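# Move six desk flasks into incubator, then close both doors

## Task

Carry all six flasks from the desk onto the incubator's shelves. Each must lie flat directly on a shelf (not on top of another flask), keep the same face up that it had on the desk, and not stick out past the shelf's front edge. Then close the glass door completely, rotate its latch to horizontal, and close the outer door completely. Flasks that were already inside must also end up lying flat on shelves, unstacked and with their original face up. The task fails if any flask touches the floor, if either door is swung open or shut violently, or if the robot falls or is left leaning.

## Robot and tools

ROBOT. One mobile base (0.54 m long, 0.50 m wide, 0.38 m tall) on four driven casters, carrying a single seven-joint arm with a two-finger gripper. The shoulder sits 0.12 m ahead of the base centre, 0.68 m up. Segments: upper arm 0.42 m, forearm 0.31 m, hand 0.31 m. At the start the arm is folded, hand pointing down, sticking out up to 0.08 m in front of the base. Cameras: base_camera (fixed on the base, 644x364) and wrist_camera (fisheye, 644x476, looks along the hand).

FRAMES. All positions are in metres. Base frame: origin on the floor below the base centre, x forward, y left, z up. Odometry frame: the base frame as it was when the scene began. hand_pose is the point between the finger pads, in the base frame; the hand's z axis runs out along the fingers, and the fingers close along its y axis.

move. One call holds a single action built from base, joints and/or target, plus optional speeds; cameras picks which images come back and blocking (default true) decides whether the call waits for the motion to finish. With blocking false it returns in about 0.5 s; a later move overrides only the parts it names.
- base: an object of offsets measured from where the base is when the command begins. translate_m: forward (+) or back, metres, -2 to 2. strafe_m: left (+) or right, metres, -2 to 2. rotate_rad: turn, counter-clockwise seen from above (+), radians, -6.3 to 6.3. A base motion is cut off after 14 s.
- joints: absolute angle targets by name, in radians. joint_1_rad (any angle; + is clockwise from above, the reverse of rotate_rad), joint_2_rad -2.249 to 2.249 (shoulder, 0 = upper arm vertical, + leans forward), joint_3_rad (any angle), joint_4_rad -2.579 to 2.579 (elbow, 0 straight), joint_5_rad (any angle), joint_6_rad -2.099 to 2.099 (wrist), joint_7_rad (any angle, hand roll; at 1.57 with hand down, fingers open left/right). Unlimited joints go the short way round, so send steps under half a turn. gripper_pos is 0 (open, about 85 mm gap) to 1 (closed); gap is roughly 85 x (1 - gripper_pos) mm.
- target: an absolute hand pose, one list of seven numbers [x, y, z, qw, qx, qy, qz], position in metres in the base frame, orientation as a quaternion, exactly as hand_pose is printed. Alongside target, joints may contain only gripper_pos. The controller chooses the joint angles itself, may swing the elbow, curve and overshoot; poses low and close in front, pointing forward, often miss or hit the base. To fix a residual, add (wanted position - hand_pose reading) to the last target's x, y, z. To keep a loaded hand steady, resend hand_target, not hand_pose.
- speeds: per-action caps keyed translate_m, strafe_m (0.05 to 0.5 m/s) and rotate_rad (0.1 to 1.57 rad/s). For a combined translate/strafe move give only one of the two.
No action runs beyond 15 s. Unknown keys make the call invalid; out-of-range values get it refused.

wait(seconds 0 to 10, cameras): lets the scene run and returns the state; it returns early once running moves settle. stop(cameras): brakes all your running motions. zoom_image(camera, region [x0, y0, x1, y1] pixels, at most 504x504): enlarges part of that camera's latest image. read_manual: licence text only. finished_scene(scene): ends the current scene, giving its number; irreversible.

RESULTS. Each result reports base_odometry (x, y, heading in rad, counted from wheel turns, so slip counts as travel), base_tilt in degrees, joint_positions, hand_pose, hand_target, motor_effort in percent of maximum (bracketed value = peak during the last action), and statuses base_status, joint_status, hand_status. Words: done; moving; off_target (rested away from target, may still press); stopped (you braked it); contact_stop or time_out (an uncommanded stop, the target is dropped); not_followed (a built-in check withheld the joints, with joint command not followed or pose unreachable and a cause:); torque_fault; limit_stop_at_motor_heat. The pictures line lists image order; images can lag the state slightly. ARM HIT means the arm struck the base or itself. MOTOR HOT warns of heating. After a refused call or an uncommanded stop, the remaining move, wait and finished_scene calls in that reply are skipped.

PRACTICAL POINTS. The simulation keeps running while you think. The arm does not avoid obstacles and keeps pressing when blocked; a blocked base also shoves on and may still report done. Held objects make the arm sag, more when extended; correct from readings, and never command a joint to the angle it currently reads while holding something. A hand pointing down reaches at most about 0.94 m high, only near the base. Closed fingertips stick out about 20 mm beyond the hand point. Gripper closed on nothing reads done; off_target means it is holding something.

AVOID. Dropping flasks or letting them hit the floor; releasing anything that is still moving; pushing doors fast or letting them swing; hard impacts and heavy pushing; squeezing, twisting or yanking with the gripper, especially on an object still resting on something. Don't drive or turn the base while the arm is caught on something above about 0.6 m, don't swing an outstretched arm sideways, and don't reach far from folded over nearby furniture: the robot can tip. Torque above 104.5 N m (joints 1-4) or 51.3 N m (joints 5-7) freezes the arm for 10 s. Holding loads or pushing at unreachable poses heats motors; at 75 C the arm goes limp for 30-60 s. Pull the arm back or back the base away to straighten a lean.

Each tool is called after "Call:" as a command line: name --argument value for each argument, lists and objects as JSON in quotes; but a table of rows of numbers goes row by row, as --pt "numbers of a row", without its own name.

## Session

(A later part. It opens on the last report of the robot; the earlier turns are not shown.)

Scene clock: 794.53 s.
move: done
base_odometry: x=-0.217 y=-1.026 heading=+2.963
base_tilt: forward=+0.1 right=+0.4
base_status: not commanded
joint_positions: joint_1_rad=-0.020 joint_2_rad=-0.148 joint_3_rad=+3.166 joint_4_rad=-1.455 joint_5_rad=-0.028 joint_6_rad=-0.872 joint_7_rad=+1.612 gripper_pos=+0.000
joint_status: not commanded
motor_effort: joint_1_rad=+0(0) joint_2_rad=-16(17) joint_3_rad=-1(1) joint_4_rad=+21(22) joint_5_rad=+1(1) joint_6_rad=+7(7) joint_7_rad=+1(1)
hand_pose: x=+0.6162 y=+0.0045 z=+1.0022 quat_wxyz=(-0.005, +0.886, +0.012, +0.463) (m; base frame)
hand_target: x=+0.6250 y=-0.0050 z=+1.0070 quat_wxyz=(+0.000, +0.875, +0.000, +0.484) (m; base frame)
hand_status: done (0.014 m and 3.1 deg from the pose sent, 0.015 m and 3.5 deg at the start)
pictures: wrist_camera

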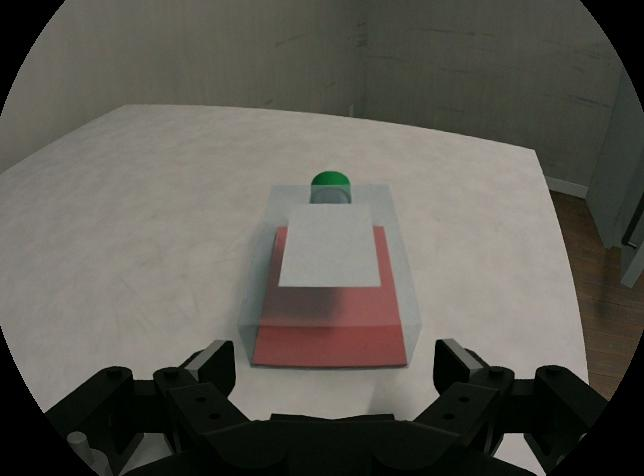

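Call:
move --base '{"translate_m":0.035,"strafe_m":0.0035}' --speeds '{"translate_m":0.06}' --cameras '["wrist_camera"]'

Scene clock: 797.33 s.
move: done
base_odometry: x=-0.251 y=-1.023 heading=+2.963
base_tilt: forward=+0.1 right=+0.4
base_status: done
joint_positions: joint_1_rad=-0.041 joint_2_rad=-0.237 joint_3_rad=+3.166 joint_4_rad=-1.458 joint_5_rad=-0.028 joint_6_rad=-0.872 joint_7_rad=+1.612 gripper_pos=+0.000
joint_status: not commanded
motor_effort: joint_1_rad=+5(7) joint_2_rad=+2(16) joint_3_rad=+1(2) joint_4_rad=+20(22) joint_5_rad=+0(1) joint_6_rad=+8(8) joint_7_rad=+1(1)
hand_pose: x=+0.5857 y=+0.0138 z=+1.0435 quat_wxyz=(-0.010, +0.865, +0.021, +0.501) (m; base frame)
hand_target: x=+0.6250 y=-0.0050 z=+1.0070 quat_wxyz=(+0.000, +0.875, +0.000, +0.484) (m; base frame)
hand_status: not commanded
pictures: wrist_camera

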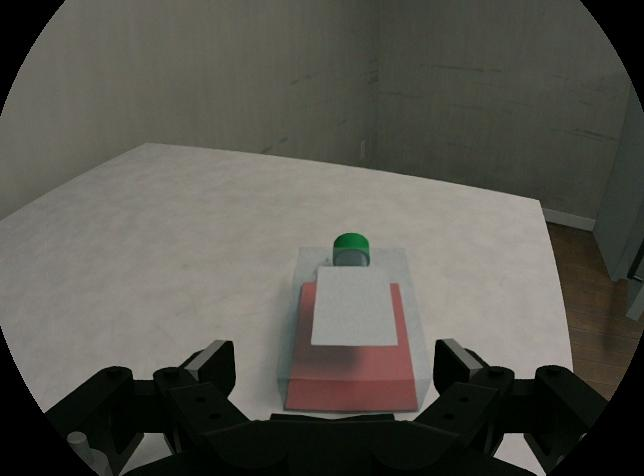

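Call:
move --base '{"translate_m":-0.12}' --speeds '{"translate_m":0.1}' --cameras '[]'

Call:
move --target '[0.71, -0.005, 1.02, 0.0, 0.875, 0.0, 0.484]'

Scene clock: 803.10 s.
move: done
base_odometry: x=-0.133 y=-1.045 heading=+2.963
base_tilt: forward=+0.1 right=+0.4
base_status: done
joint_positions: joint_1_rad=-0.025 joint_2_rad=-0.148 joint_3_rad=+3.167 joint_4_rad=-1.461 joint_5_rad=-0.028 joint_6_rad=-0.871 joint_7_rad=+1.612 gripper_pos=+0.000
joint_status: not commanded
motor_effort: joint_1_rad=+0(5) joint_2_rad=-16(18) joint_3_rad=+0(1) joint_4_rad=+21(22) joint_5_rad=+1(1) joint_6_rad=+7(7) joint_7_rad=+0(1)
hand_pose: x=+0.6159 y=+0.0066 z=+0.9993 quat_wxyz=(-0.006, +0.887, +0.014, +0.461) (m; base frame)
hand_target: x=+0.6250 y=-0.0050 z=+1.0070 quat_wxyz=(+0.000, +0.875, +0.000, +0.484) (m; base frame)
hand_status: not commanded
pictures: none
No camera images: "cameras" was empty.

Scene clock: 804.40 s.
move: done
base_odometry: x=-0.133 y=-1.045 heading=+2.963
base_tilt: forward=+0.1 right=+0.4
base_status: not commanded
joint_positions: joint_1_rad=-0.025 joint_2_rad=+0.059 joint_3_rad=+3.167 joint_4_rad=-1.258 joint_5_rad=-0.028 joint_6_rad=-0.871 joint_7_rad=+1.612 gripper_pos=+0.000
joint_status: not commanded
motor_effort: joint_1_rad=+0(0) joint_2_rad=-23(25) joint_3_rad=+0(1) joint_4_rad=+21(22) joint_5_rad=+1(1) joint_6_rad=+7(7) joint_7_rad=+1(1)
hand_pose: x=+0.7022 y=+0.0081 z=+1.0012 quat_wxyz=(-0.003, +0.888, +0.015, +0.459) (m; base frame)
hand_target: x=+0.7100 y=-0.0050 z=+1.0200 quat_wxyz=(+0.000, +0.875, +0.000, +0.484) (m; base frame)
hand_status: done (0.024 m and 3.7 deg from the pose sent, 0.097 m and 3.5 deg at the start)
pictures: base_camera, wrist_camera

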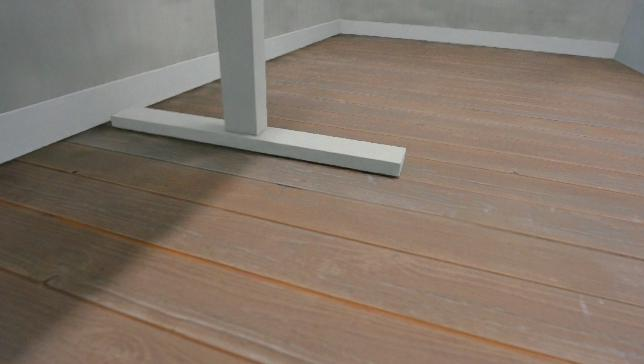

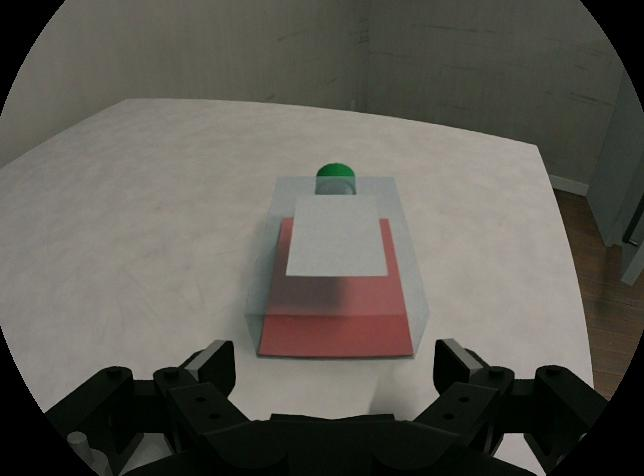

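Call:
move --base '{"translate_m":0.045}' --speeds '{"translate_m":0.06}' --cameras '["wrist_camera"]'

Scene clock: 807.47 s.
move: done
base_odometry: x=-0.177 y=-1.036 heading=+2.963
base_tilt: forward=+0.1 right=+0.4
base_status: done
joint_positions: joint_1_rad=-0.017 joint_2_rad=+0.039 joint_3_rad=+3.168 joint_4_rad=-1.252 joint_5_rad=-0.028 joint_6_rad=-0.871 joint_7_rad=+1.612 gripper_pos=+0.000
joint_status: not commanded
motor_effort: joint_1_rad=+0(2) joint_2_rad=-18(25) joint_3_rad=+0(2) joint_4_rad=+21(23) joint_5_rad=+1(1) joint_6_rad=+7(7) joint_7_rad=+0(1)
hand_pose: x=+0.6965 y=+0.0034 z=+1.0157 quat_wxyz=(-0.002, +0.882, +0.012, +0.471) (m; base frame)
hand_target: x=+0.7100 y=-0.0050 z=+1.0200 quat_wxyz=(+0.000, +0.875, +0.000, +0.484) (m; base frame)
hand_status: not commanded
pictures: wrist_camera

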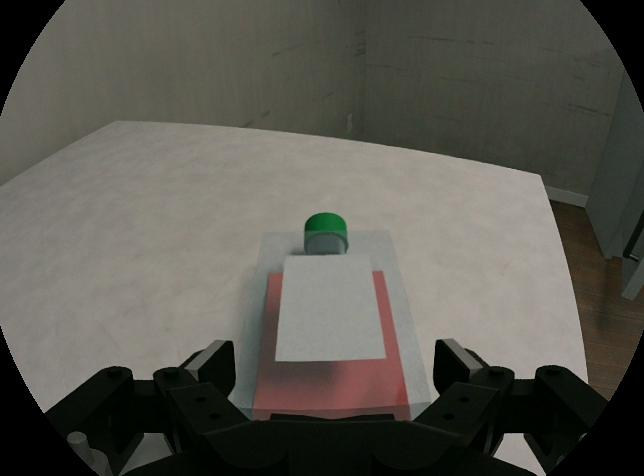

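Call:
move --base '{"translate_m":-0.05}' --speeds '{"translate_m":0.1}' --cameras '[]'

Call:
move --target '[0.755, -0.005, 1.025, 0.0, 0.875, 0.0, 0.484]' --cameras '["wrist_camera"]'

Scene clock: 811.30 s.
move: done
base_odometry: x=-0.128 y=-1.046 heading=+2.963
base_tilt: forward=+0.1 right=+0.4
base_status: done
joint_positions: joint_1_rad=-0.017 joint_2_rad=+0.059 joint_3_rad=+3.168 joint_4_rad=-1.250 joint_5_rad=-0.028 joint_6_rad=-0.871 joint_7_rad=+1.612 gripper_pos=+0.000
joint_status: not commanded
motor_effort: joint_1_rad=+0(2) joint_2_rad=-23(25) joint_3_rad=+0(2) joint_4_rad=+21(22) joint_5_rad=+1(1) joint_6_rad=+7(7) joint_7_rad=+0(1)
hand_pose: x=+0.7032 y=+0.0034 z=+1.0050 quat_wxyz=(-0.001, +0.887, +0.012, +0.463) (m; base frame)
hand_target: x=+0.7100 y=-0.0050 z=+1.0200 quat_wxyz=(+0.000, +0.875, +0.000, +0.484) (m; base frame)
hand_status: not commanded
pictures: none
No camera images: "cameras" was empty.

Scene clock: 812.43 s.
move: done
base_odometry: x=-0.128 y=-1.046 heading=+2.963
base_tilt: forward=+0.1 right=+0.4
base_status: not commanded
joint_positions: joint_1_rad=-0.017 joint_2_rad=+0.171 joint_3_rad=+3.168 joint_4_rad=-1.106 joint_5_rad=-0.028 joint_6_rad=-0.871 joint_7_rad=+1.612 gripper_pos=+0.000
joint_status: not commanded
motor_effort: joint_1_rad=+0(0) joint_2_rad=-27(29) joint_3_rad=+0(1) joint_4_rad=+21(21) joint_5_rad=+1(1) joint_6_rad=+7(8) joint_7_rad=+0(1)
hand_pose: x=+0.7526 y=+0.0042 z=+1.0180 quat_wxyz=(+0.000, +0.879, +0.013, +0.477) (m; base frame)
hand_target: x=+0.7550 y=-0.0050 z=+1.0250 quat_wxyz=(+0.000, +0.875, +0.000, +0.484) (m; base frame)
hand_status: done (0.012 m and 1.7 deg from the pose sent, 0.056 m and 3.1 deg at the start)
pictures: wrist_camera

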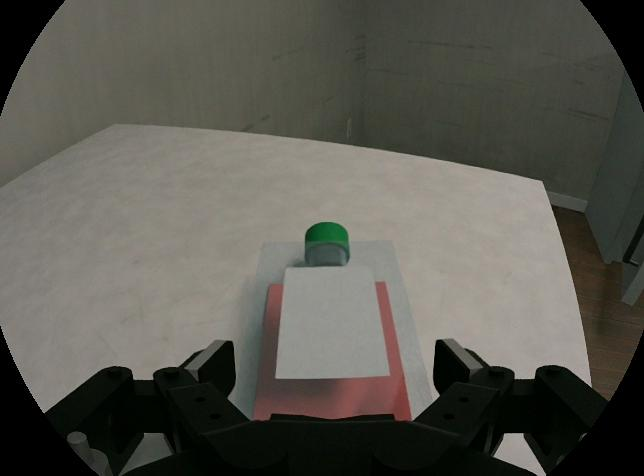

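Call:
move --target '[0.76, -0.005, 1.010, 0.0, 0.875, 0.0, 0.484]' --cameras '["wrist_camera"]'

Call:
move --joints '{"gripper_pos":0.25}' --cameras '["wrist_camera"]'

Scene clock: 817.20 s.
move: done
base_odometry: x=-0.128 y=-1.046 heading=+2.963
base_tilt: forward=+0.1 right=+0.4
base_status: not commanded
joint_positions: joint_1_rad=-0.017 joint_2_rad=+0.172 joint_3_rad=+3.168 joint_4_rad=-1.123 joint_5_rad=-0.028 joint_6_rad=-0.863 joint_7_rad=+1.612 gripper_pos=+0.000
joint_status: not commanded
motor_effort: joint_1_rad=+0(0) joint_2_rad=-27(28) joint_3_rad=+0(1) joint_4_rad=+20(21) joint_5_rad=+1(1) joint_6_rad=+7(7) joint_7_rad=+1(1)
hand_pose: x=+0.7531 y=+0.0041 z=+1.0094 quat_wxyz=(+0.000, +0.881, +0.012, +0.472) (m; base frame)
hand_target: x=+0.7600 y=-0.0050 z=+1.0100 quat_wxyz=(+0.000, +0.875, +0.000, +0.484) (m; base frame)
hand_status: done (0.011 m and 2.1 deg from the pose sent, 0.014 m and 1.7 deg at the start)
pictures: wrist_camera

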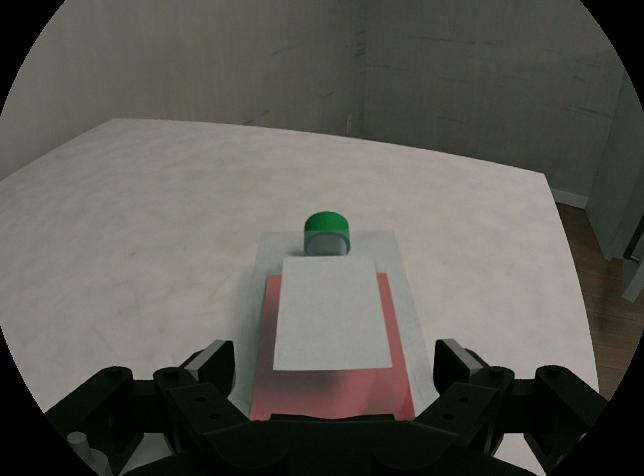

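Scene clock: 817.87 s.
move: off_target
base_odometry: x=-0.128 y=-1.046 heading=+2.963
base_tilt: forward=+0.1 right=+0.4
base_status: not commanded
joint_positions: joint_1_rad=-0.017 joint_2_rad=+0.170 joint_3_rad=+3.168 joint_4_rad=-1.123 joint_5_rad=-0.028 joint_6_rad=-0.863 joint_7_rad=+1.612 gripper_pos=+0.090
joint_status: gripper_pos off_target (ended at +0.090, target +0.250)
motor_effort: joint_1_rad=+0(1) joint_2_rad=-26(28) joint_3_rad=-1(1) joint_4_rad=+19(21) joint_5_rad=+1(1) joint_6_rad=+6(8) joint_7_rad=+0(1)
hand_pose: x=+0.7524 y=+0.0041 z=+1.0108 quat_wxyz=(+0.000, +0.881, +0.012, +0.473) (m; base frame)
hand_target: x=+0.7600 y=-0.0050 z=+1.0100 quat_wxyz=(+0.000, +0.875, +0.000, +0.484) (m; base frame)
hand_status: not commanded
pictures: wrist_camera

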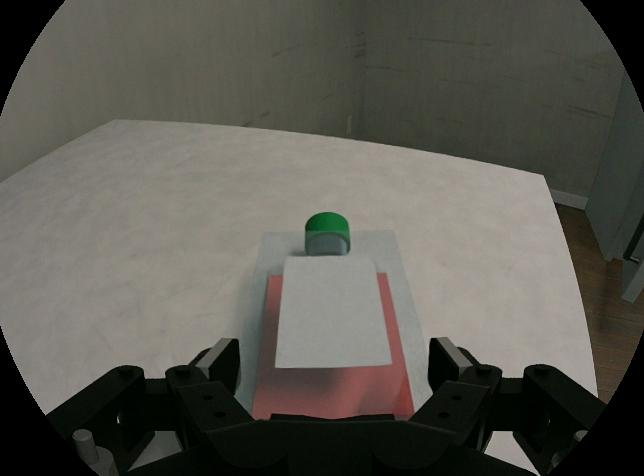

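Call:
move --joints '{"gripper_pos":0.6}' --cameras '[]'

Call:
move --target '[0.70, -0.005, 1.085, 0.0, 0.875, 0.0, 0.484]' --cameras '[]'

Call:
move --base '{"translate_m":-0.25}' --speeds '{"translate_m":0.3}' --cameras '["wrist_camera"]'

Call:
move --base '{"strafe_m":-1.3}' --speeds '{"strafe_m":0.4}' --cameras '[]'

Call:
move --base '{"rotate_rad":-0.4}' --speeds '{"rotate_rad":0.8}' --cameras '[]'

Call:
move --base '{"translate_m":1.157,"strafe_m":0.158}' --target '[0.68, -0.003, 0.945, 0.0, 0.875, 0.0, 0.484]' --speeds '{"translate_m":0.4}'

Scene clock: 825.77 s.
move: off_target
base_odometry: x=-0.128 y=-1.046 heading=+2.963
base_tilt: forward=+0.1 right=+0.4
base_status: not commanded
joint_positions: joint_1_rad=-0.017 joint_2_rad=+0.170 joint_3_rad=+3.168 joint_4_rad=-1.123 joint_5_rad=-0.028 joint_6_rad=-0.863 joint_7_rad=+1.612 gripper_pos=+0.090
joint_status: gripper_pos off_target (ended at +0.090, target +0.600)
motor_effort: joint_1_rad=+0(0) joint_2_rad=-26(26) joint_3_rad=-1(1) joint_4_rad=+19(19) joint_5_rad=+0(1) joint_6_rad=+6(6) joint_7_rad=+0(1)
hand_pose: x=+0.7524 y=+0.0041 z=+1.0108 quat_wxyz=(+0.000, +0.881, +0.012, +0.473) (m; base frame)
hand_target: x=+0.7600 y=-0.0050 z=+1.0100 quat_wxyz=(+0.000, +0.875, +0.000, +0.484) (m; base frame)
hand_status: not commanded
pictures: none
No camera images: "cameras" was empty.

Scene clock: 826.97 s.
move: done
base_odometry: x=-0.128 y=-1.046 heading=+2.963
base_tilt: forward=+0.1 right=+0.4
base_status: not commanded
joint_positions: joint_1_rad=-0.017 joint_2_rad=+0.106 joint_3_rad=+3.168 joint_4_rad=-0.987 joint_5_rad=-0.028 joint_6_rad=-0.990 joint_7_rad=+1.612 gripper_pos=+0.090
joint_status: not commanded
motor_effort: joint_1_rad=+0(1) joint_2_rad=-25(32) joint_3_rad=-1(1) joint_4_rad=+20(23) joint_5_rad=+0(1) joint_6_rad=+8(8) joint_7_rad=+1(1)
hand_pose: x=+0.7141 y=+0.0046 z=+1.0922 quat_wxyz=(+0.000, +0.863, +0.014, +0.505) (m; base frame)
hand_target: x=+0.7000 y=-0.0050 z=+1.0850 quat_wxyz=(+0.000, +0.875, +0.000, +0.484) (m; base frame)
hand_status: done (0.019 m and 3.2 deg from the pose sent, 0.091 m and 2.0 deg at the start)
pictures: none
No camera images: "cameras" was empty.

Scene clock: 828.77 s.
move: done
base_odometry: x=+0.118 y=-1.090 heading=+2.963
base_tilt: forward=+0.1 right=+0.4
base_status: done
joint_positions: joint_1_rad=-0.017 joint_2_rad=+0.106 joint_3_rad=+3.168 joint_4_rad=-0.987 joint_5_rad=-0.028 joint_6_rad=-0.992 joint_7_rad=+1.612 gripper_pos=+0.090
joint_status: not commanded
motor_effort: joint_1_rad=+0(1) joint_2_rad=-25(29) joint_3_rad=-1(1) joint_4_rad=+20(22) joint_5_rad=+1(1) joint_6_rad=+8(8) joint_7_rad=+1(1)
hand_pose: x=+0.7140 y=+0.0046 z=+1.0917 quat_wxyz=(+0.000, +0.863, +0.014, +0.504) (m; base frame)
hand_target: x=+0.7000 y=-0.0050 z=+1.0850 quat_wxyz=(+0.000, +0.875, +0.000, +0.484) (m; base frame)
hand_status: not commanded
pictures: wrist_camera

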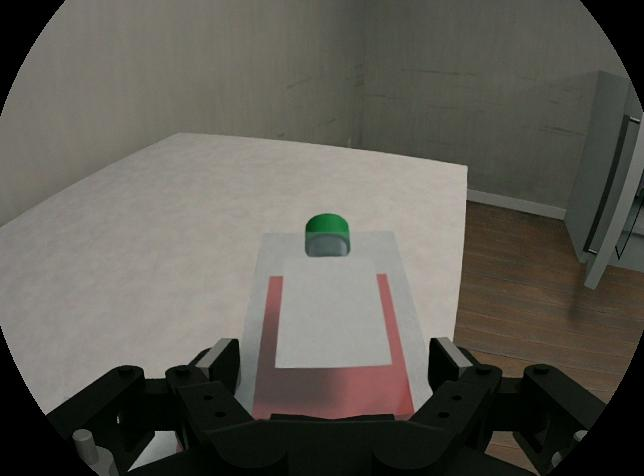

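Scene clock: 833.20 s.
move: done
base_odometry: x=+0.350 y=+0.189 heading=+2.962
base_tilt: forward=+0.1 right=+0.4
base_status: done
joint_positions: joint_1_rad=-0.014 joint_2_rad=+0.106 joint_3_rad=+3.171 joint_4_rad=-0.987 joint_5_rad=-0.028 joint_6_rad=-0.992 joint_7_rad=+1.612 gripper_pos=+0.090
joint_status: not commanded
motor_effort: joint_1_rad=+0(3) joint_2_rad=-25(26) joint_3_rad=+0(2) joint_4_rad=+21(21) joint_5_rad=+1(1) joint_6_rad=+8(9) joint_7_rad=+1(1)
hand_pose: x=+0.7140 y=+0.0005 z=+1.0916 quat_wxyz=(+0.002, +0.864, +0.011, +0.504) (m; base frame)
hand_target: x=+0.7000 y=-0.0050 z=+1.0850 quat_wxyz=(+0.000, +0.875, +0.000, +0.484) (m; base frame)
hand_status: not commanded
pictures: none
No camera images: "cameras" was empty.

Scene clock: 834.50 s.
move: done
base_odometry: x=+0.350 y=+0.189 heading=+2.564
base_tilt: forward=+0.1 right=+0.4
base_status: done
joint_positions: joint_1_rad=-0.003 joint_2_rad=+0.106 joint_3_rad=+3.184 joint_4_rad=-0.987 joint_5_rad=-0.028 joint_6_rad=-0.992 joint_7_rad=+1.612 gripper_pos=+0.090
joint_status: not commanded
motor_effort: joint_1_rad=+0(4) joint_2_rad=-25(28) joint_3_rad=+0(3) joint_4_rad=+21(22) joint_5_rad=+1(2) joint_6_rad=+8(9) joint_7_rad=+1(1)
hand_pose: x=+0.7140 y=-0.0128 z=+1.0916 quat_wxyz=(+0.008, +0.864, +0.001, +0.504) (m; base frame)
hand_target: x=+0.7000 y=-0.0050 z=+1.0850 quat_wxyz=(+0.000, +0.875, +0.000, +0.484) (m; base frame)
hand_status: not commanded
pictures: none
No camera images: "cameras" was empty.

Scene clock: 838.63 s.
move: done
base_odometry: x=-0.706 y=+0.689 heading=+2.562
base_tilt: forward=+0.1 right=+0.4
base_status: done
joint_positions: joint_1_rad=-0.003 joint_2_rad=-0.020 joint_3_rad=+3.183 joint_4_rad=-1.559 joint_5_rad=-0.028 joint_6_rad=-0.664 joint_7_rad=+1.612 gripper_pos=+0.090
joint_status: not commanded
motor_effort: joint_1_rad=+0(1) joint_2_rad=-22(26) joint_3_rad=+0(1) joint_4_rad=+22(23) joint_5_rad=+1(1) joint_6_rad=+7(8) joint_7_rad=+1(1)
hand_pose: x=+0.6761 y=-0.0152 z=+0.9287 quat_wxyz=(+0.005, +0.892, -0.005, +0.452) (m; base frame)
hand_target: x=+0.6800 y=-0.0030 z=+0.9450 quat_wxyz=(+0.000, +0.875, +0.000, +0.484) (m; base frame)
hand_status: done (0.021 m and 4.2 deg from the pose sent, 0.151 m and 2.8 deg at the start)
pictures: base_camera, wrist_camera

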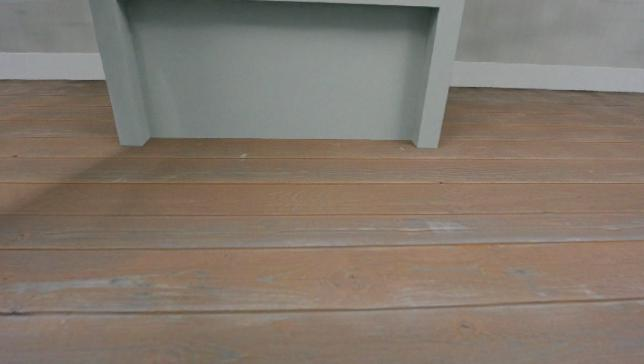

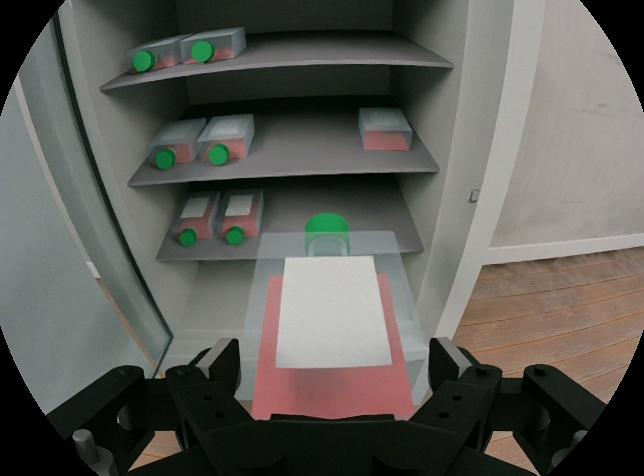

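Call:
move --target '[0.68, 0.0, 0.897, 0.0, 0.875, 0.0, 0.484]' --base '{"strafe_m":0.015}' --cameras '[]'

Call:
move --base '{"translate_m":0.28}' --speeds '{"translate_m":0.2}'

Scene clock: 844.27 s.
move: done
base_odometry: x=-0.714 y=+0.677 heading=+2.562
base_tilt: forward=+0.1 right=+0.4
base_status: done
joint_positions: joint_1_rad=-0.009 joint_2_rad=-0.022 joint_3_rad=+3.171 joint_4_rad=-1.711 joint_5_rad=-0.028 joint_6_rad=-0.515 joint_7_rad=+1.612 gripper_pos=+0.090
joint_status: not commanded
motor_effort: joint_1_rad=+0(3) joint_2_rad=-22(23) joint_3_rad=+0(4) joint_4_rad=+21(23) joint_5_rad=+1(1) joint_6_rad=+7(8) joint_7_rad=+0(1)
hand_pose: x=+0.6733 y=-0.0058 z=+0.8814 quat_wxyz=(+0.002, +0.892, +0.001, +0.452) (m; base frame)
hand_target: x=+0.6800 y=+0.0000 z=+0.8970 quat_wxyz=(+0.000, +0.875, +0.000, +0.484) (m; base frame)
hand_status: done (0.018 m and 4.2 deg from the pose sent, 0.035 m and 4.2 deg at the start)
pictures: none
No camera images: "cameras" was empty.

Scene clock: 846.37 s.
move: done
base_odometry: x=-0.949 y=+0.830 heading=+2.562
base_tilt: forward=+0.2 right=+0.4
base_status: done
joint_positions: joint_1_rad=-0.009 joint_2_rad=-0.023 joint_3_rad=+3.171 joint_4_rad=-1.712 joint_5_rad=-0.028 joint_6_rad=-0.510 joint_7_rad=+1.612 gripper_pos=+0.090
joint_status: not commanded
motor_effort: joint_1_rad=+0(2) joint_2_rad=-21(24) joint_3_rad=+0(2) joint_4_rad=+22(23) joint_5_rad=+1(1) joint_6_rad=+7(8) joint_7_rad=+0(1)
hand_pose: x=+0.6738 y=-0.0057 z=+0.8831 quat_wxyz=(+0.002, +0.891, +0.002, +0.455) (m; base frame)
hand_target: x=+0.6800 y=+0.0000 z=+0.8970 quat_wxyz=(+0.000, +0.875, +0.000, +0.484) (m; base frame)
hand_status: not commanded
pictures: base_camera, wrist_camera

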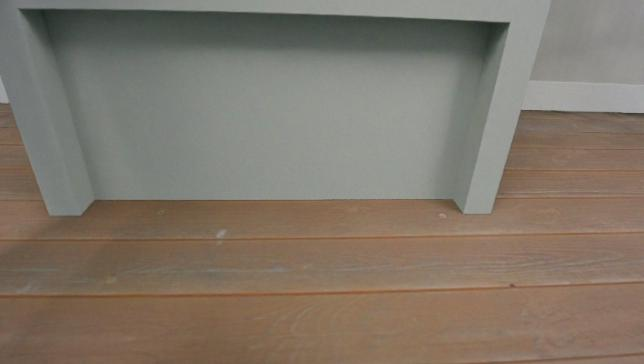

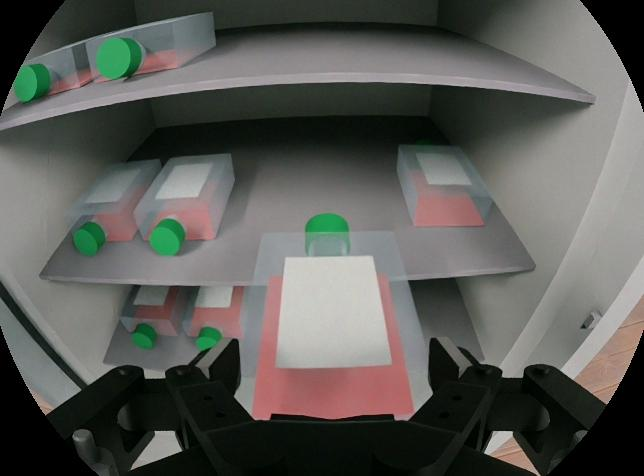

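Call:
move --base '{"translate_m":0.178,"strafe_m":0.007}' --speeds '{"translate_m":0.12}' --cameras '["wrist_camera"]'

Call:
move --target '[0.68, 0.0, 0.852, 0.0, 0.870, 0.0, 0.492]' --cameras '[]'

Call:
move --target '[0.68, 0.0, 0.834, 0.0, 0.870, 0.0, 0.492]' --cameras '[]'

Call:
move --target '[0.68, 0.0, 0.820, 0.0, 0.870, 0.0, 0.492]' --cameras '["wrist_camera"]'

Scene clock: 854.43 s.
move: done
base_odometry: x=-1.102 y=+0.922 heading=+2.562
base_tilt: forward=+0.2 right=+0.4
base_status: done
joint_positions: joint_1_rad=-0.009 joint_2_rad=-0.024 joint_3_rad=+3.170 joint_4_rad=-1.712 joint_5_rad=-0.028 joint_6_rad=-0.508 joint_7_rad=+1.612 gripper_pos=+0.090
joint_status: not commanded
motor_effort: joint_1_rad=+0(2) joint_2_rad=-22(24) joint_3_rad=-1(2) joint_4_rad=+22(22) joint_5_rad=+1(1) joint_6_rad=+7(8) joint_7_rad=+0(1)
hand_pose: x=+0.6739 y=-0.0055 z=+0.8836 quat_wxyz=(+0.002, +0.890, +0.002, +0.455) (m; base frame)
hand_target: x=+0.6800 y=+0.0000 z=+0.8970 quat_wxyz=(+0.000, +0.875, +0.000, +0.484) (m; base frame)
hand_status: not commanded
pictures: wrist_camera

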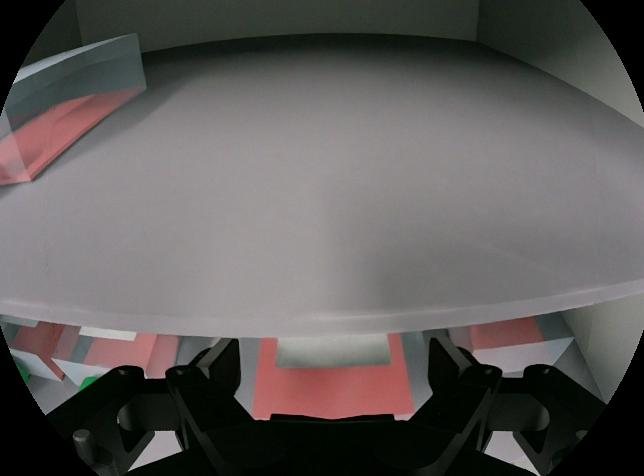

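Scene clock: 855.80 s.
move: done
base_odometry: x=-1.102 y=+0.922 heading=+2.562
base_tilt: forward=+0.1 right=+0.4
base_status: not commanded
joint_positions: joint_1_rad=-0.009 joint_2_rad=-0.017 joint_3_rad=+3.170 joint_4_rad=-1.856 joint_5_rad=-0.028 joint_6_rad=-0.333 joint_7_rad=+1.612 gripper_pos=+0.090
joint_status: not commanded
motor_effort: joint_1_rad=+0(0) joint_2_rad=-21(22) joint_3_rad=+0(1) joint_4_rad=+22(23) joint_5_rad=+1(1) joint_6_rad=+8(8) joint_7_rad=+1(1)
hand_pose: x=+0.6720 y=-0.0068 z=+0.8429 quat_wxyz=(+0.004, +0.885, +0.000, +0.466) (m; base frame)
hand_target: x=+0.6800 y=+0.0000 z=+0.8520 quat_wxyz=(+0.000, +0.870, +0.000, +0.492) (m; base frame)
hand_status: done (0.014 m and 3.5 deg from the pose sent, 0.033 m and 4.8 deg at the start)
pictures: none
No camera images: "cameras" was empty.

Scene clock: 856.53 s.
move: done
base_odometry: x=-1.102 y=+0.922 heading=+2.562
base_tilt: forward=+0.2 right=+0.4
base_status: not commanded
joint_positions: joint_1_rad=-0.009 joint_2_rad=-0.010 joint_3_rad=+3.170 joint_4_rad=-1.901 joint_5_rad=-0.028 joint_6_rad=-0.267 joint_7_rad=+1.612 gripper_pos=+0.090
joint_status: not commanded
motor_effort: joint_1_rad=+0(1) joint_2_rad=-20(22) joint_3_rad=-1(1) joint_4_rad=+20(22) joint_5_rad=+1(1) joint_6_rad=+7(8) joint_7_rad=+0(1)
hand_pose: x=+0.6727 y=-0.0073 z=+0.8312 quat_wxyz=(+0.005, +0.882, -0.001, +0.472) (m; base frame)
hand_target: x=+0.6800 y=+0.0000 z=+0.8340 quat_wxyz=(+0.000, +0.870, +0.000, +0.492) (m; base frame)
hand_status: done (0.011 m and 2.7 deg from the pose sent, 0.014 m and 3.5 deg at the start)
pictures: none
No camera images: "cameras" was empty.

Scene clock: 857.20 s.
move: done
base_odometry: x=-1.102 y=+0.922 heading=+2.562
base_tilt: forward=+0.1 right=+0.4
base_status: not commanded
joint_positions: joint_1_rad=-0.009 joint_2_rad=-0.010 joint_3_rad=+3.170 joint_4_rad=-1.926 joint_5_rad=-0.028 joint_6_rad=-0.212 joint_7_rad=+1.612 gripper_pos=+0.090
joint_status: not commanded
motor_effort: joint_1_rad=+0(0) joint_2_rad=-19(21) joint_3_rad=-1(1) joint_4_rad=+20(20) joint_5_rad=+1(1) joint_6_rad=+7(7) joint_7_rad=+0(1)
hand_pose: x=+0.6751 y=-0.0077 z=+0.8312 quat_wxyz=(+0.005, +0.874, -0.001, +0.485) (m; base frame)
hand_target: x=+0.6800 y=+0.0000 z=+0.8200 quat_wxyz=(+0.000, +0.870, +0.000, +0.492) (m; base frame)
hand_status: done (0.014 m and 1.1 deg from the pose sent, 0.015 m and 2.7 deg at the start)
pictures: wrist_camera

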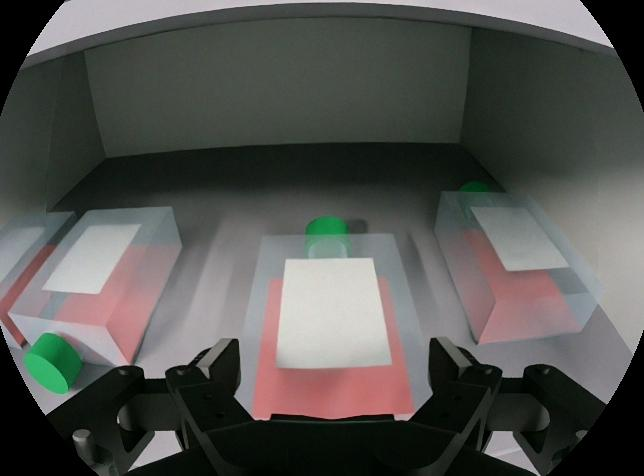

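Call:
move --joints '{"gripper_pos":0}' --cameras '[]'

Call:
move --base '{"translate_m":-0.1}' --speeds '{"translate_m":0.08}' --cameras '[]'

Call:
move --joints '{"gripper_pos":1}' --target '[0.68, 0.0, 0.812, 0.0, 0.870, 0.0, 0.492]' --cameras '["wrist_camera"]'

Call:
move --base '{"translate_m":0.13,"strafe_m":0.003}' --speeds '{"translate_m":0.08}' --cameras '["wrist_camera"]'

Call:
move --base '{"translate_m":-0.4}' --speeds '{"translate_m":0.3}' --cameras '["wrist_camera"]'

Scene clock: 862.77 s.
move: done
base_odometry: x=-1.102 y=+0.922 heading=+2.562
base_tilt: forward=+0.1 right=+0.4
base_status: not commanded
joint_positions: joint_1_rad=-0.009 joint_2_rad=+0.001 joint_3_rad=+3.170 joint_4_rad=-1.929 joint_5_rad=-0.028 joint_6_rad=-0.211 joint_7_rad=+1.612 gripper_pos=+0.000
joint_status: all done
motor_effort: joint_1_rad=+0(1) joint_2_rad=-21(21) joint_3_rad=-1(1) joint_4_rad=+20(20) joint_5_rad=+1(1) joint_6_rad=+7(8) joint_7_rad=+0(1)
hand_pose: x=+0.6760 y=-0.0077 z=+0.8240 quat_wxyz=(+0.005, +0.878, -0.001, +0.480) (m; base frame)
hand_target: x=+0.6800 y=+0.0000 z=+0.8200 quat_wxyz=(+0.000, +0.870, +0.000, +0.492) (m; base frame)
hand_status: not commanded
pictures: none
No camera images: "cameras" was empty.

Scene clock: 864.50 s.
move: done
base_odometry: x=-1.018 y=+0.867 heading=+2.562
base_tilt: forward=+0.1 right=+0.4
base_status: done
joint_positions: joint_1_rad=-0.009 joint_2_rad=+0.009 joint_3_rad=+3.170 joint_4_rad=-1.932 joint_5_rad=-0.028 joint_6_rad=-0.211 joint_7_rad=+1.612 gripper_pos=+0.000
joint_status: not commanded
motor_effort: joint_1_rad=+0(1) joint_2_rad=-21(23) joint_3_rad=-1(1) joint_4_rad=+20(21) joint_5_rad=+1(1) joint_6_rad=+7(8) joint_7_rad=+1(1)
hand_pose: x=+0.6762 y=-0.0075 z=+0.8178 quat_wxyz=(+0.005, +0.880, -0.001, +0.475) (m; base frame)
hand_target: x=+0.6800 y=+0.0000 z=+0.8200 quat_wxyz=(+0.000, +0.870, +0.000, +0.492) (m; base frame)
hand_status: not commanded
pictures: none
No camera images: "cameras" was empty.

Scene clock: 865.60 s.
move: done
base_odometry: x=-1.018 y=+0.867 heading=+2.562
base_tilt: forward=+0.1 right=+0.4
base_status: not commanded
joint_positions: joint_1_rad=-0.009 joint_2_rad=+0.012 joint_3_rad=+3.166 joint_4_rad=-1.951 joint_5_rad=-0.028 joint_6_rad=-0.185 joint_7_rad=+1.612 gripper_pos=+0.999
joint_status: all done
motor_effort: joint_1_rad=+0(1) joint_2_rad=-20(22) joint_3_rad=+0(1) joint_4_rad=+20(21) joint_5_rad=+1(1) joint_6_rad=+7(7) joint_7_rad=+1(1)
hand_pose: x=+0.6757 y=-0.0056 z=+0.8126 quat_wxyz=(+0.005, +0.879, +0.001, +0.477) (m; base frame)
hand_target: x=+0.6800 y=+0.0000 z=+0.8120 quat_wxyz=(+0.000, +0.870, +0.000, +0.492) (m; base frame)
hand_status: done (0.007 m and 2.1 deg from the pose sent, 0.010 m and 2.4 deg at the start)
pictures: wrist_camera

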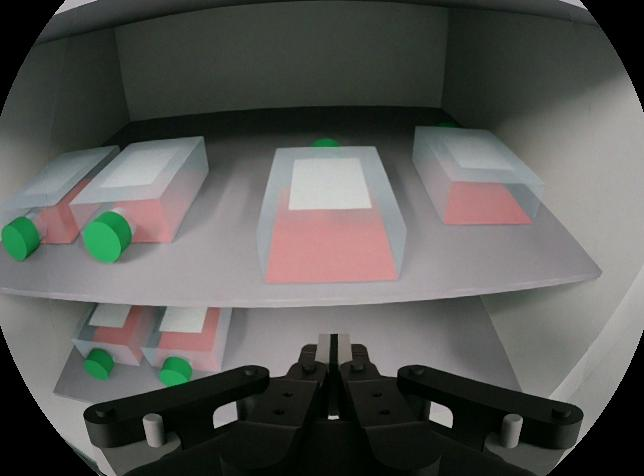

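Scene clock: 867.73 s.
move: done
base_odometry: x=-1.129 y=+0.935 heading=+2.563
base_tilt: forward=+0.1 right=+0.4
base_status: done
joint_positions: joint_1_rad=-0.009 joint_2_rad=+0.018 joint_3_rad=+3.165 joint_4_rad=-1.952 joint_5_rad=-0.028 joint_6_rad=-0.184 joint_7_rad=+1.612 gripper_pos=+0.999
joint_status: not commanded
motor_effort: joint_1_rad=+0(2) joint_2_rad=-22(23) joint_3_rad=+0(2) joint_4_rad=+20(21) joint_5_rad=+1(1) joint_6_rad=+7(8) joint_7_rad=+0(1)
hand_pose: x=+0.6763 y=-0.0050 z=+0.8086 quat_wxyz=(+0.005, +0.881, +0.001, +0.474) (m; base frame)
hand_target: x=+0.6800 y=+0.0000 z=+0.8120 quat_wxyz=(+0.000, +0.870, +0.000, +0.492) (m; base frame)
hand_status: not commanded
pictures: wrist_camera

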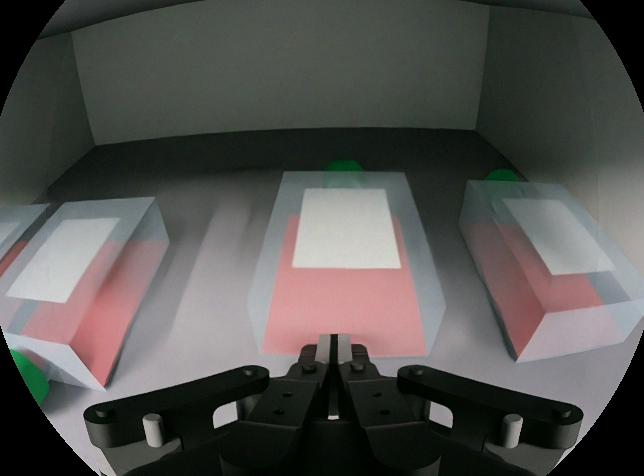

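Scene clock: 870.00 s.
move: done
base_odometry: x=-0.794 y=+0.716 heading=+2.563
base_tilt: forward=+0.1 right=+0.4
base_status: done
joint_positions: joint_1_rad=-0.008 joint_2_rad=+0.023 joint_3_rad=+3.162 joint_4_rad=-1.954 joint_5_rad=-0.028 joint_6_rad=-0.183 joint_7_rad=+1.612 gripper_pos=+0.999
joint_status: not commanded
motor_effort: joint_1_rad=+0(2) joint_2_rad=-21(24) joint_3_rad=-1(2) joint_4_rad=+20(21) joint_5_rad=+1(1) joint_6_rad=+7(8) joint_7_rad=+0(1)
hand_pose: x=+0.6763 y=-0.0039 z=+0.8051 quat_wxyz=(+0.004, +0.882, +0.002, +0.471) (m; base frame)
hand_target: x=+0.6800 y=+0.0000 z=+0.8120 quat_wxyz=(+0.000, +0.870, +0.000, +0.492) (m; base frame)
hand_status: not commanded
pictures: wrist_camera

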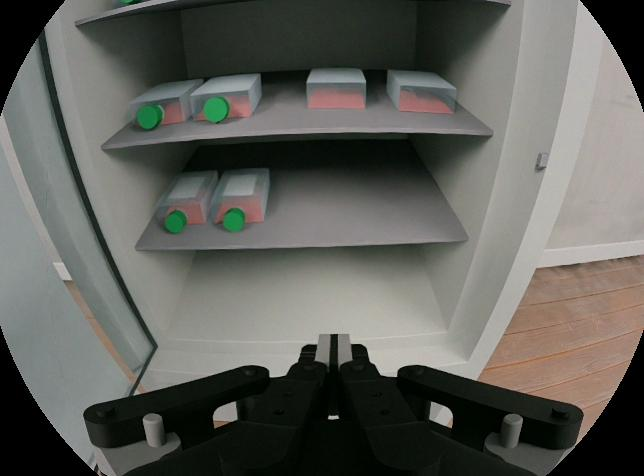

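Call:
move --joints '{"joint_1_rad":0,"joint_2_rad":-0.3,"joint_3_rad":3.14,"joint_4_rad":-1.1,"joint_5_rad":0,"joint_6_rad":-1.45,"joint_7_rad":1.57,"gripper_pos":0}' --base '{"translate_m":-0.35}'

Scene clock: 889.33 s.
move: done
base_odometry: x=-0.501 y=+0.524 heading=+2.562
base_tilt: forward=+0.1 right=+0.4
base_status: done
joint_positions: joint_1_rad=-0.008 joint_2_rad=-0.292 joint_3_rad=+3.157 joint_4_rad=-1.113 joint_5_rad=-0.028 joint_6_rad=-1.374 joint_7_rad=+1.612 gripper_pos=+0.000
joint_status: all done
motor_effort: joint_1_rad=+0(1) joint_2_rad=-7(25) joint_3_rad=+1(2) joint_4_rad=+17(23) joint_5_rad=+1(2) joint_6_rad=+7(8) joint_7_rad=+1(1)
hand_pose: x=+0.4808 y=+0.0055 z=+1.1172 quat_wxyz=(-0.004, +0.890, +0.018, +0.456) (m; base frame)
hand_target: x=+0.4623 y=+0.0021 z=+1.1073 quat_wxyz=(+0.000, +0.902, +0.000, +0.431) (m; base frame)
hand_status: not commanded
pictures: base_camera, wrist_camera

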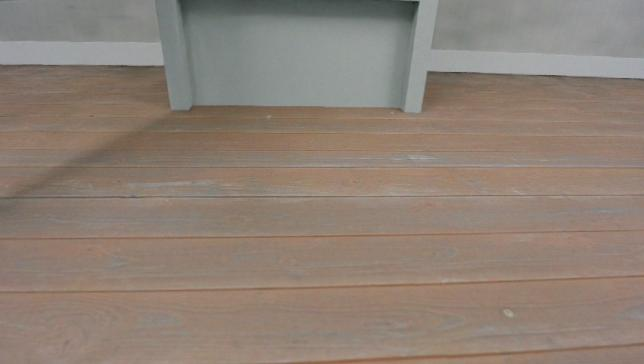

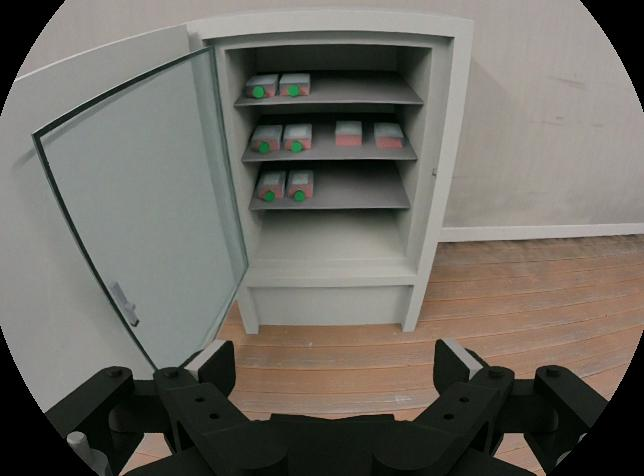

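Call:
move --base '{"translate_m":-0.72,"strafe_m":0.276}' --cameras '[]'

Call:
move --base '{"rotate_rad":1.593}' --cameras '["wrist_camera"]'

Scene clock: 895.23 s.
move: done
base_odometry: x=-0.049 y=-0.101 heading=+2.563
base_tilt: forward=+0.1 right=+0.4
base_status: done
joint_positions: joint_1_rad=-0.008 joint_2_rad=-0.301 joint_3_rad=+3.153 joint_4_rad=-1.111 joint_5_rad=-0.028 joint_6_rad=-1.379 joint_7_rad=+1.612 gripper_pos=+0.000
joint_status: not commanded
motor_effort: joint_1_rad=+0(1) joint_2_rad=-7(11) joint_3_rad=+0(3) joint_4_rad=+17(18) joint_5_rad=+0(1) joint_6_rad=+7(8) joint_7_rad=+1(1)
hand_pose: x=+0.4757 y=+0.0073 z=+1.1202 quat_wxyz=(-0.005, +0.888, +0.020, +0.459) (m; base frame)
hand_target: x=+0.4623 y=+0.0021 z=+1.1073 quat_wxyz=(+0.000, +0.902, +0.000, +0.431) (m; base frame)
hand_status: not commanded
pictures: none
No camera images: "cameras" was empty.

Scene clock: 897.53 s.
move: done
base_odometry: x=-0.049 y=-0.101 heading=-2.129
base_tilt: forward=+0.1 right=+0.4
base_status: done
joint_positions: joint_1_rad=-0.008 joint_2_rad=-0.301 joint_3_rad=+3.147 joint_4_rad=-1.111 joint_5_rad=-0.027 joint_6_rad=-1.379 joint_7_rad=+1.612 gripper_pos=+0.000
joint_status: not commanded
motor_effort: joint_1_rad=+0(1) joint_2_rad=-7(9) joint_3_rad=+0(3) joint_4_rad=+17(18) joint_5_rad=+1(2) joint_6_rad=+7(7) joint_7_rad=+1(1)
hand_pose: x=+0.4758 y=+0.0100 z=+1.1200 quat_wxyz=(-0.005, +0.888, +0.023, +0.458) (m; base frame)
hand_target: x=+0.4623 y=+0.0021 z=+1.1073 quat_wxyz=(+0.000, +0.902, +0.000, +0.431) (m; base frame)
hand_status: not commanded
pictures: wrist_camera

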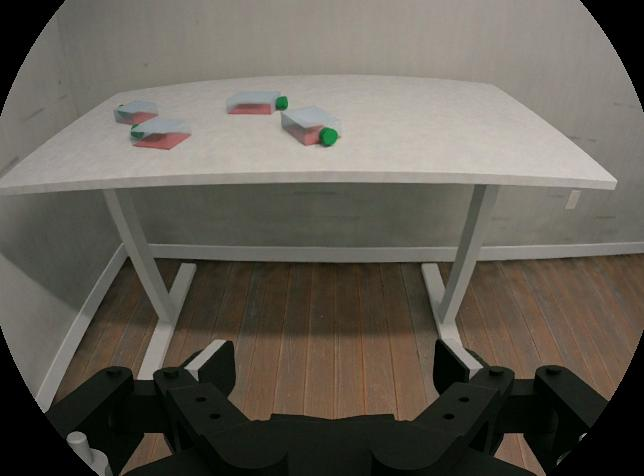

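Call:
move --target '[0.62,0,1.09,0,0.887,0,0.462]' --joints '{"gripper_pos":0}' --cameras '[]'

Call:
move --base '{"translate_m":0.30,"strafe_m":-0.436,"rotate_rad":0.588}'

Scene clock: 905.33 s.
move: done
base_odometry: x=-0.049 y=-0.101 heading=-2.129
base_tilt: forward=+0.1 right=+0.4
base_status: not commanded
joint_positions: joint_1_rad=-0.008 joint_2_rad=-0.040 joint_3_rad=+3.151 joint_4_rad=-1.075 joint_5_rad=-0.027 joint_6_rad=-1.242 joint_7_rad=+1.612 gripper_pos=+0.000
joint_status: all done
motor_effort: joint_1_rad=+0(1) joint_2_rad=-17(22) joint_3_rad=-1(1) joint_4_rad=+19(20) joint_5_rad=+1(1) joint_6_rad=+6(7) joint_7_rad=+1(1)
hand_pose: x=+0.6093 y=+0.0086 z=+1.0607 quat_wxyz=(-0.005, +0.908, +0.019, +0.419) (m; base frame)
hand_target: x=+0.6200 y=+0.0000 z=+1.0900 quat_wxyz=(+0.000, +0.887, +0.000, +0.462) (m; base frame)
hand_status: done (0.032 m and 5.9 deg from the pose sent, 0.148 m and 2.7 deg at the start)
pictures: none
No camera images: "cameras" was empty.

Scene clock: 907.80 s.
move: done
base_odometry: x=-0.577 y=-0.125 heading=-1.540
base_tilt: forward=+0.2 right=+0.4
base_status: done
joint_positions: joint_1_rad=-0.020 joint_2_rad=-0.042 joint_3_rad=+3.162 joint_4_rad=-1.075 joint_5_rad=-0.026 joint_6_rad=-1.242 joint_7_rad=+1.612 gripper_pos=+0.000
joint_status: not commanded
motor_effort: joint_1_rad=+1(3) joint_2_rad=-18(20) joint_3_rad=+0(3) joint_4_rad=+18(19) joint_5_rad=+1(2) joint_6_rad=+6(7) joint_7_rad=+1(1)
hand_pose: x=+0.6089 y=+0.0083 z=+1.0617 quat_wxyz=(-0.004, +0.907, +0.020, +0.420) (m; base frame)
hand_target: x=+0.6200 y=+0.0000 z=+1.0900 quat_wxyz=(+0.000, +0.887, +0.000, +0.462) (m; base frame)
hand_status: not commanded
pictures: base_camera, wrist_camera

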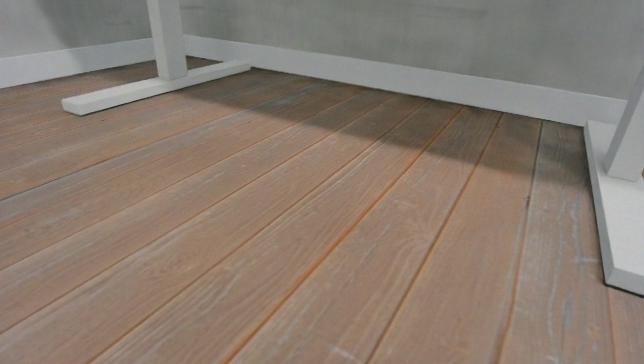

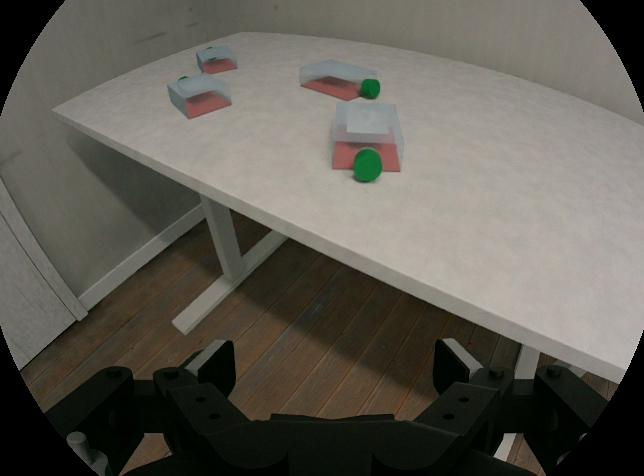

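Call:
move --base '{"strafe_m":-0.038,"translate_m":0.12}' --target '[0.62,-0.005,1.03,0,0.875,0,0.484]' --cameras '["wrist_camera"]'

Scene clock: 911.67 s.
move: done
base_odometry: x=-0.612 y=-0.246 heading=-1.541
base_tilt: forward=+0.1 right=+0.4
base_status: done
joint_positions: joint_1_rad=-0.020 joint_2_rad=-0.133 joint_3_rad=+3.163 joint_4_rad=-1.377 joint_5_rad=-0.026 joint_6_rad=-0.954 joint_7_rad=+1.612 gripper_pos=+0.000
joint_status: not commanded
motor_effort: joint_1_rad=+0(2) joint_2_rad=-16(21) joint_3_rad=+0(2) joint_4_rad=+20(22) joint_5_rad=+1(1) joint_6_rad=+7(7) joint_7_rad=+0(1)
hand_pose: x=+0.6133 y=+0.0064 z=+1.0171 quat_wxyz=(-0.004, +0.891, +0.015, +0.455) (m; base frame)
hand_target: x=+0.6200 y=-0.0050 z=+1.0300 quat_wxyz=(+0.000, +0.875, +0.000, +0.484) (m; base frame)
hand_status: done (0.018 m and 4.2 deg from the pose sent, 0.036 m and 8.5 deg at the start)
pictures: wrist_camera

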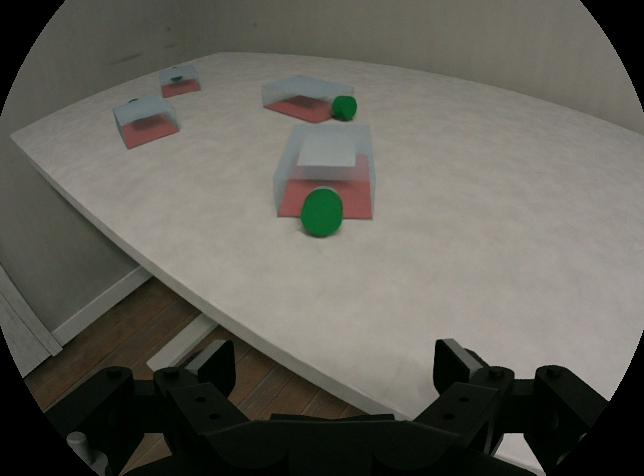

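Call:
move --base '{"strafe_m":0.029,"rotate_rad":-0.03,"translate_m":0.08}' --target '[0.62,-0.005,1.015,0,0.875,0,0.484]' --cameras '["wrist_camera"]' --speeds '{"translate_m":0.1}'

Scene clock: 916.83 s.
move: done
base_odometry: x=-0.581 y=-0.325 heading=-1.571
base_tilt: forward=+0.1 right=+0.4
base_status: done
joint_positions: joint_1_rad=-0.018 joint_2_rad=-0.148 joint_3_rad=+3.168 joint_4_rad=-1.435 joint_5_rad=-0.026 joint_6_rad=-0.902 joint_7_rad=+1.612 gripper_pos=+0.000
joint_status: not commanded
motor_effort: joint_1_rad=+0(2) joint_2_rad=-16(18) joint_3_rad=+0(2) joint_4_rad=+21(22) joint_5_rad=+1(1) joint_6_rad=+7(7) joint_7_rad=+0(1)
hand_pose: x=+0.6127 y=+0.0022 z=+1.0062 quat_wxyz=(-0.003, +0.888, +0.011, +0.459) (m; base frame)
hand_target: x=+0.6200 y=-0.0050 z=+1.0150 quat_wxyz=(+0.000, +0.875, +0.000, +0.484) (m; base frame)
hand_status: done (0.013 m and 3.5 deg from the pose sent, 0.013 m and 4.2 deg at the start)
pictures: wrist_camera

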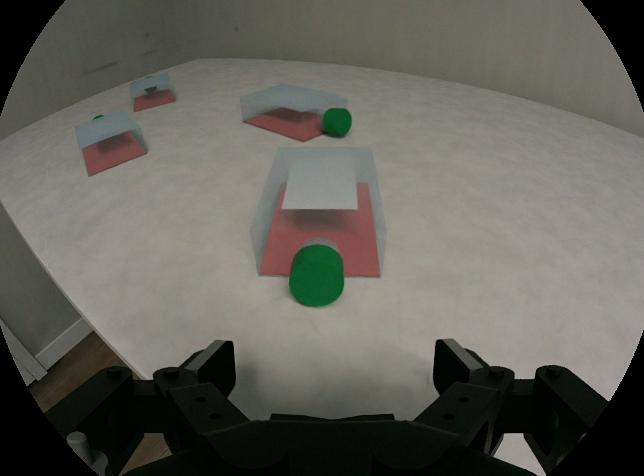

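Call:
move --base '{"strafe_m":0.021,"rotate_rad":-0.018,"translate_m":0.03}' --cameras '["wrist_camera"]' --speeds '{"translate_m":0.06}'

Scene clock: 919.57 s.
move: done
base_odometry: x=-0.560 y=-0.356 heading=-1.590
base_tilt: forward=+0.1 right=+0.4
base_status: done
joint_positions: joint_1_rad=-0.017 joint_2_rad=-0.150 joint_3_rad=+3.169 joint_4_rad=-1.435 joint_5_rad=-0.026 joint_6_rad=-0.901 joint_7_rad=+1.612 gripper_pos=+0.000
joint_status: not commanded
motor_effort: joint_1_rad=+0(1) joint_2_rad=-16(19) joint_3_rad=+0(2) joint_4_rad=+20(21) joint_5_rad=+1(1) joint_6_rad=+7(7) joint_7_rad=+1(1)
hand_pose: x=+0.6122 y=+0.0015 z=+1.0073 quat_wxyz=(-0.003, +0.888, +0.011, +0.460) (m; base frame)
hand_target: x=+0.6200 y=-0.0050 z=+1.0150 quat_wxyz=(+0.000, +0.875, +0.000, +0.484) (m; base frame)
hand_status: not commanded
pictures: wrist_camera

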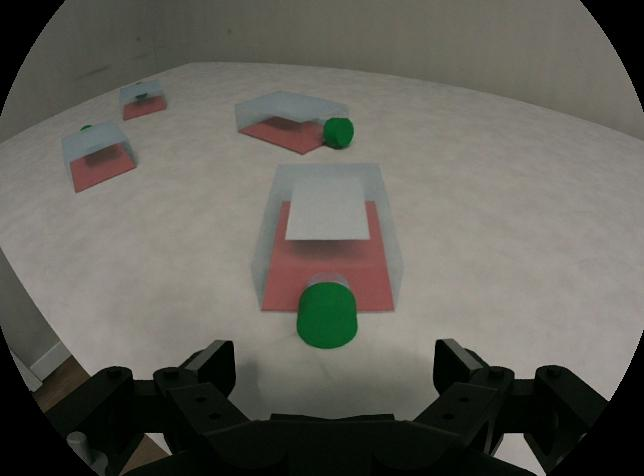

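Call:
move --base '{"strafe_m":0.004,"translate_m":0.04}' --cameras '["wrist_camera"]' --speeds '{"translate_m":0.06}'

Scene clock: 922.37 s.
move: done
base_odometry: x=-0.556 y=-0.396 heading=-1.589
base_tilt: forward=+0.1 right=+0.4
base_status: done
joint_positions: joint_1_rad=-0.017 joint_2_rad=-0.151 joint_3_rad=+3.169 joint_4_rad=-1.435 joint_5_rad=-0.026 joint_6_rad=-0.901 joint_7_rad=+1.612 gripper_pos=+0.000
joint_status: not commanded
motor_effort: joint_1_rad=+0(2) joint_2_rad=-16(19) joint_3_rad=+0(2) joint_4_rad=+20(21) joint_5_rad=+1(1) joint_6_rad=+7(7) joint_7_rad=+0(1)
hand_pose: x=+0.6119 y=+0.0014 z=+1.0080 quat_wxyz=(-0.003, +0.887, +0.011, +0.461) (m; base frame)
hand_target: x=+0.6200 y=-0.0050 z=+1.0150 quat_wxyz=(+0.000, +0.875, +0.000, +0.484) (m; base frame)
hand_status: not commanded
pictures: wrist_camera

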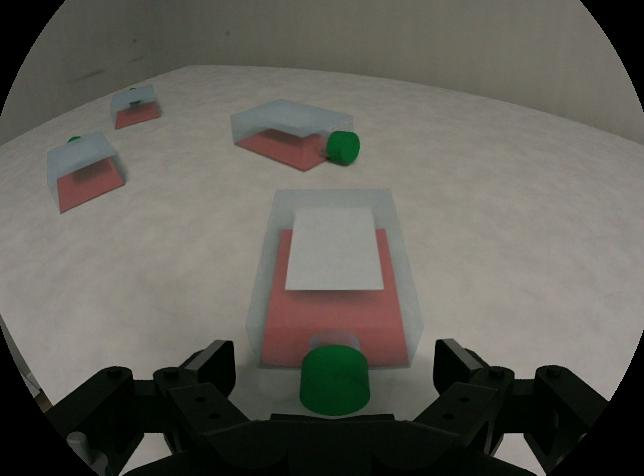

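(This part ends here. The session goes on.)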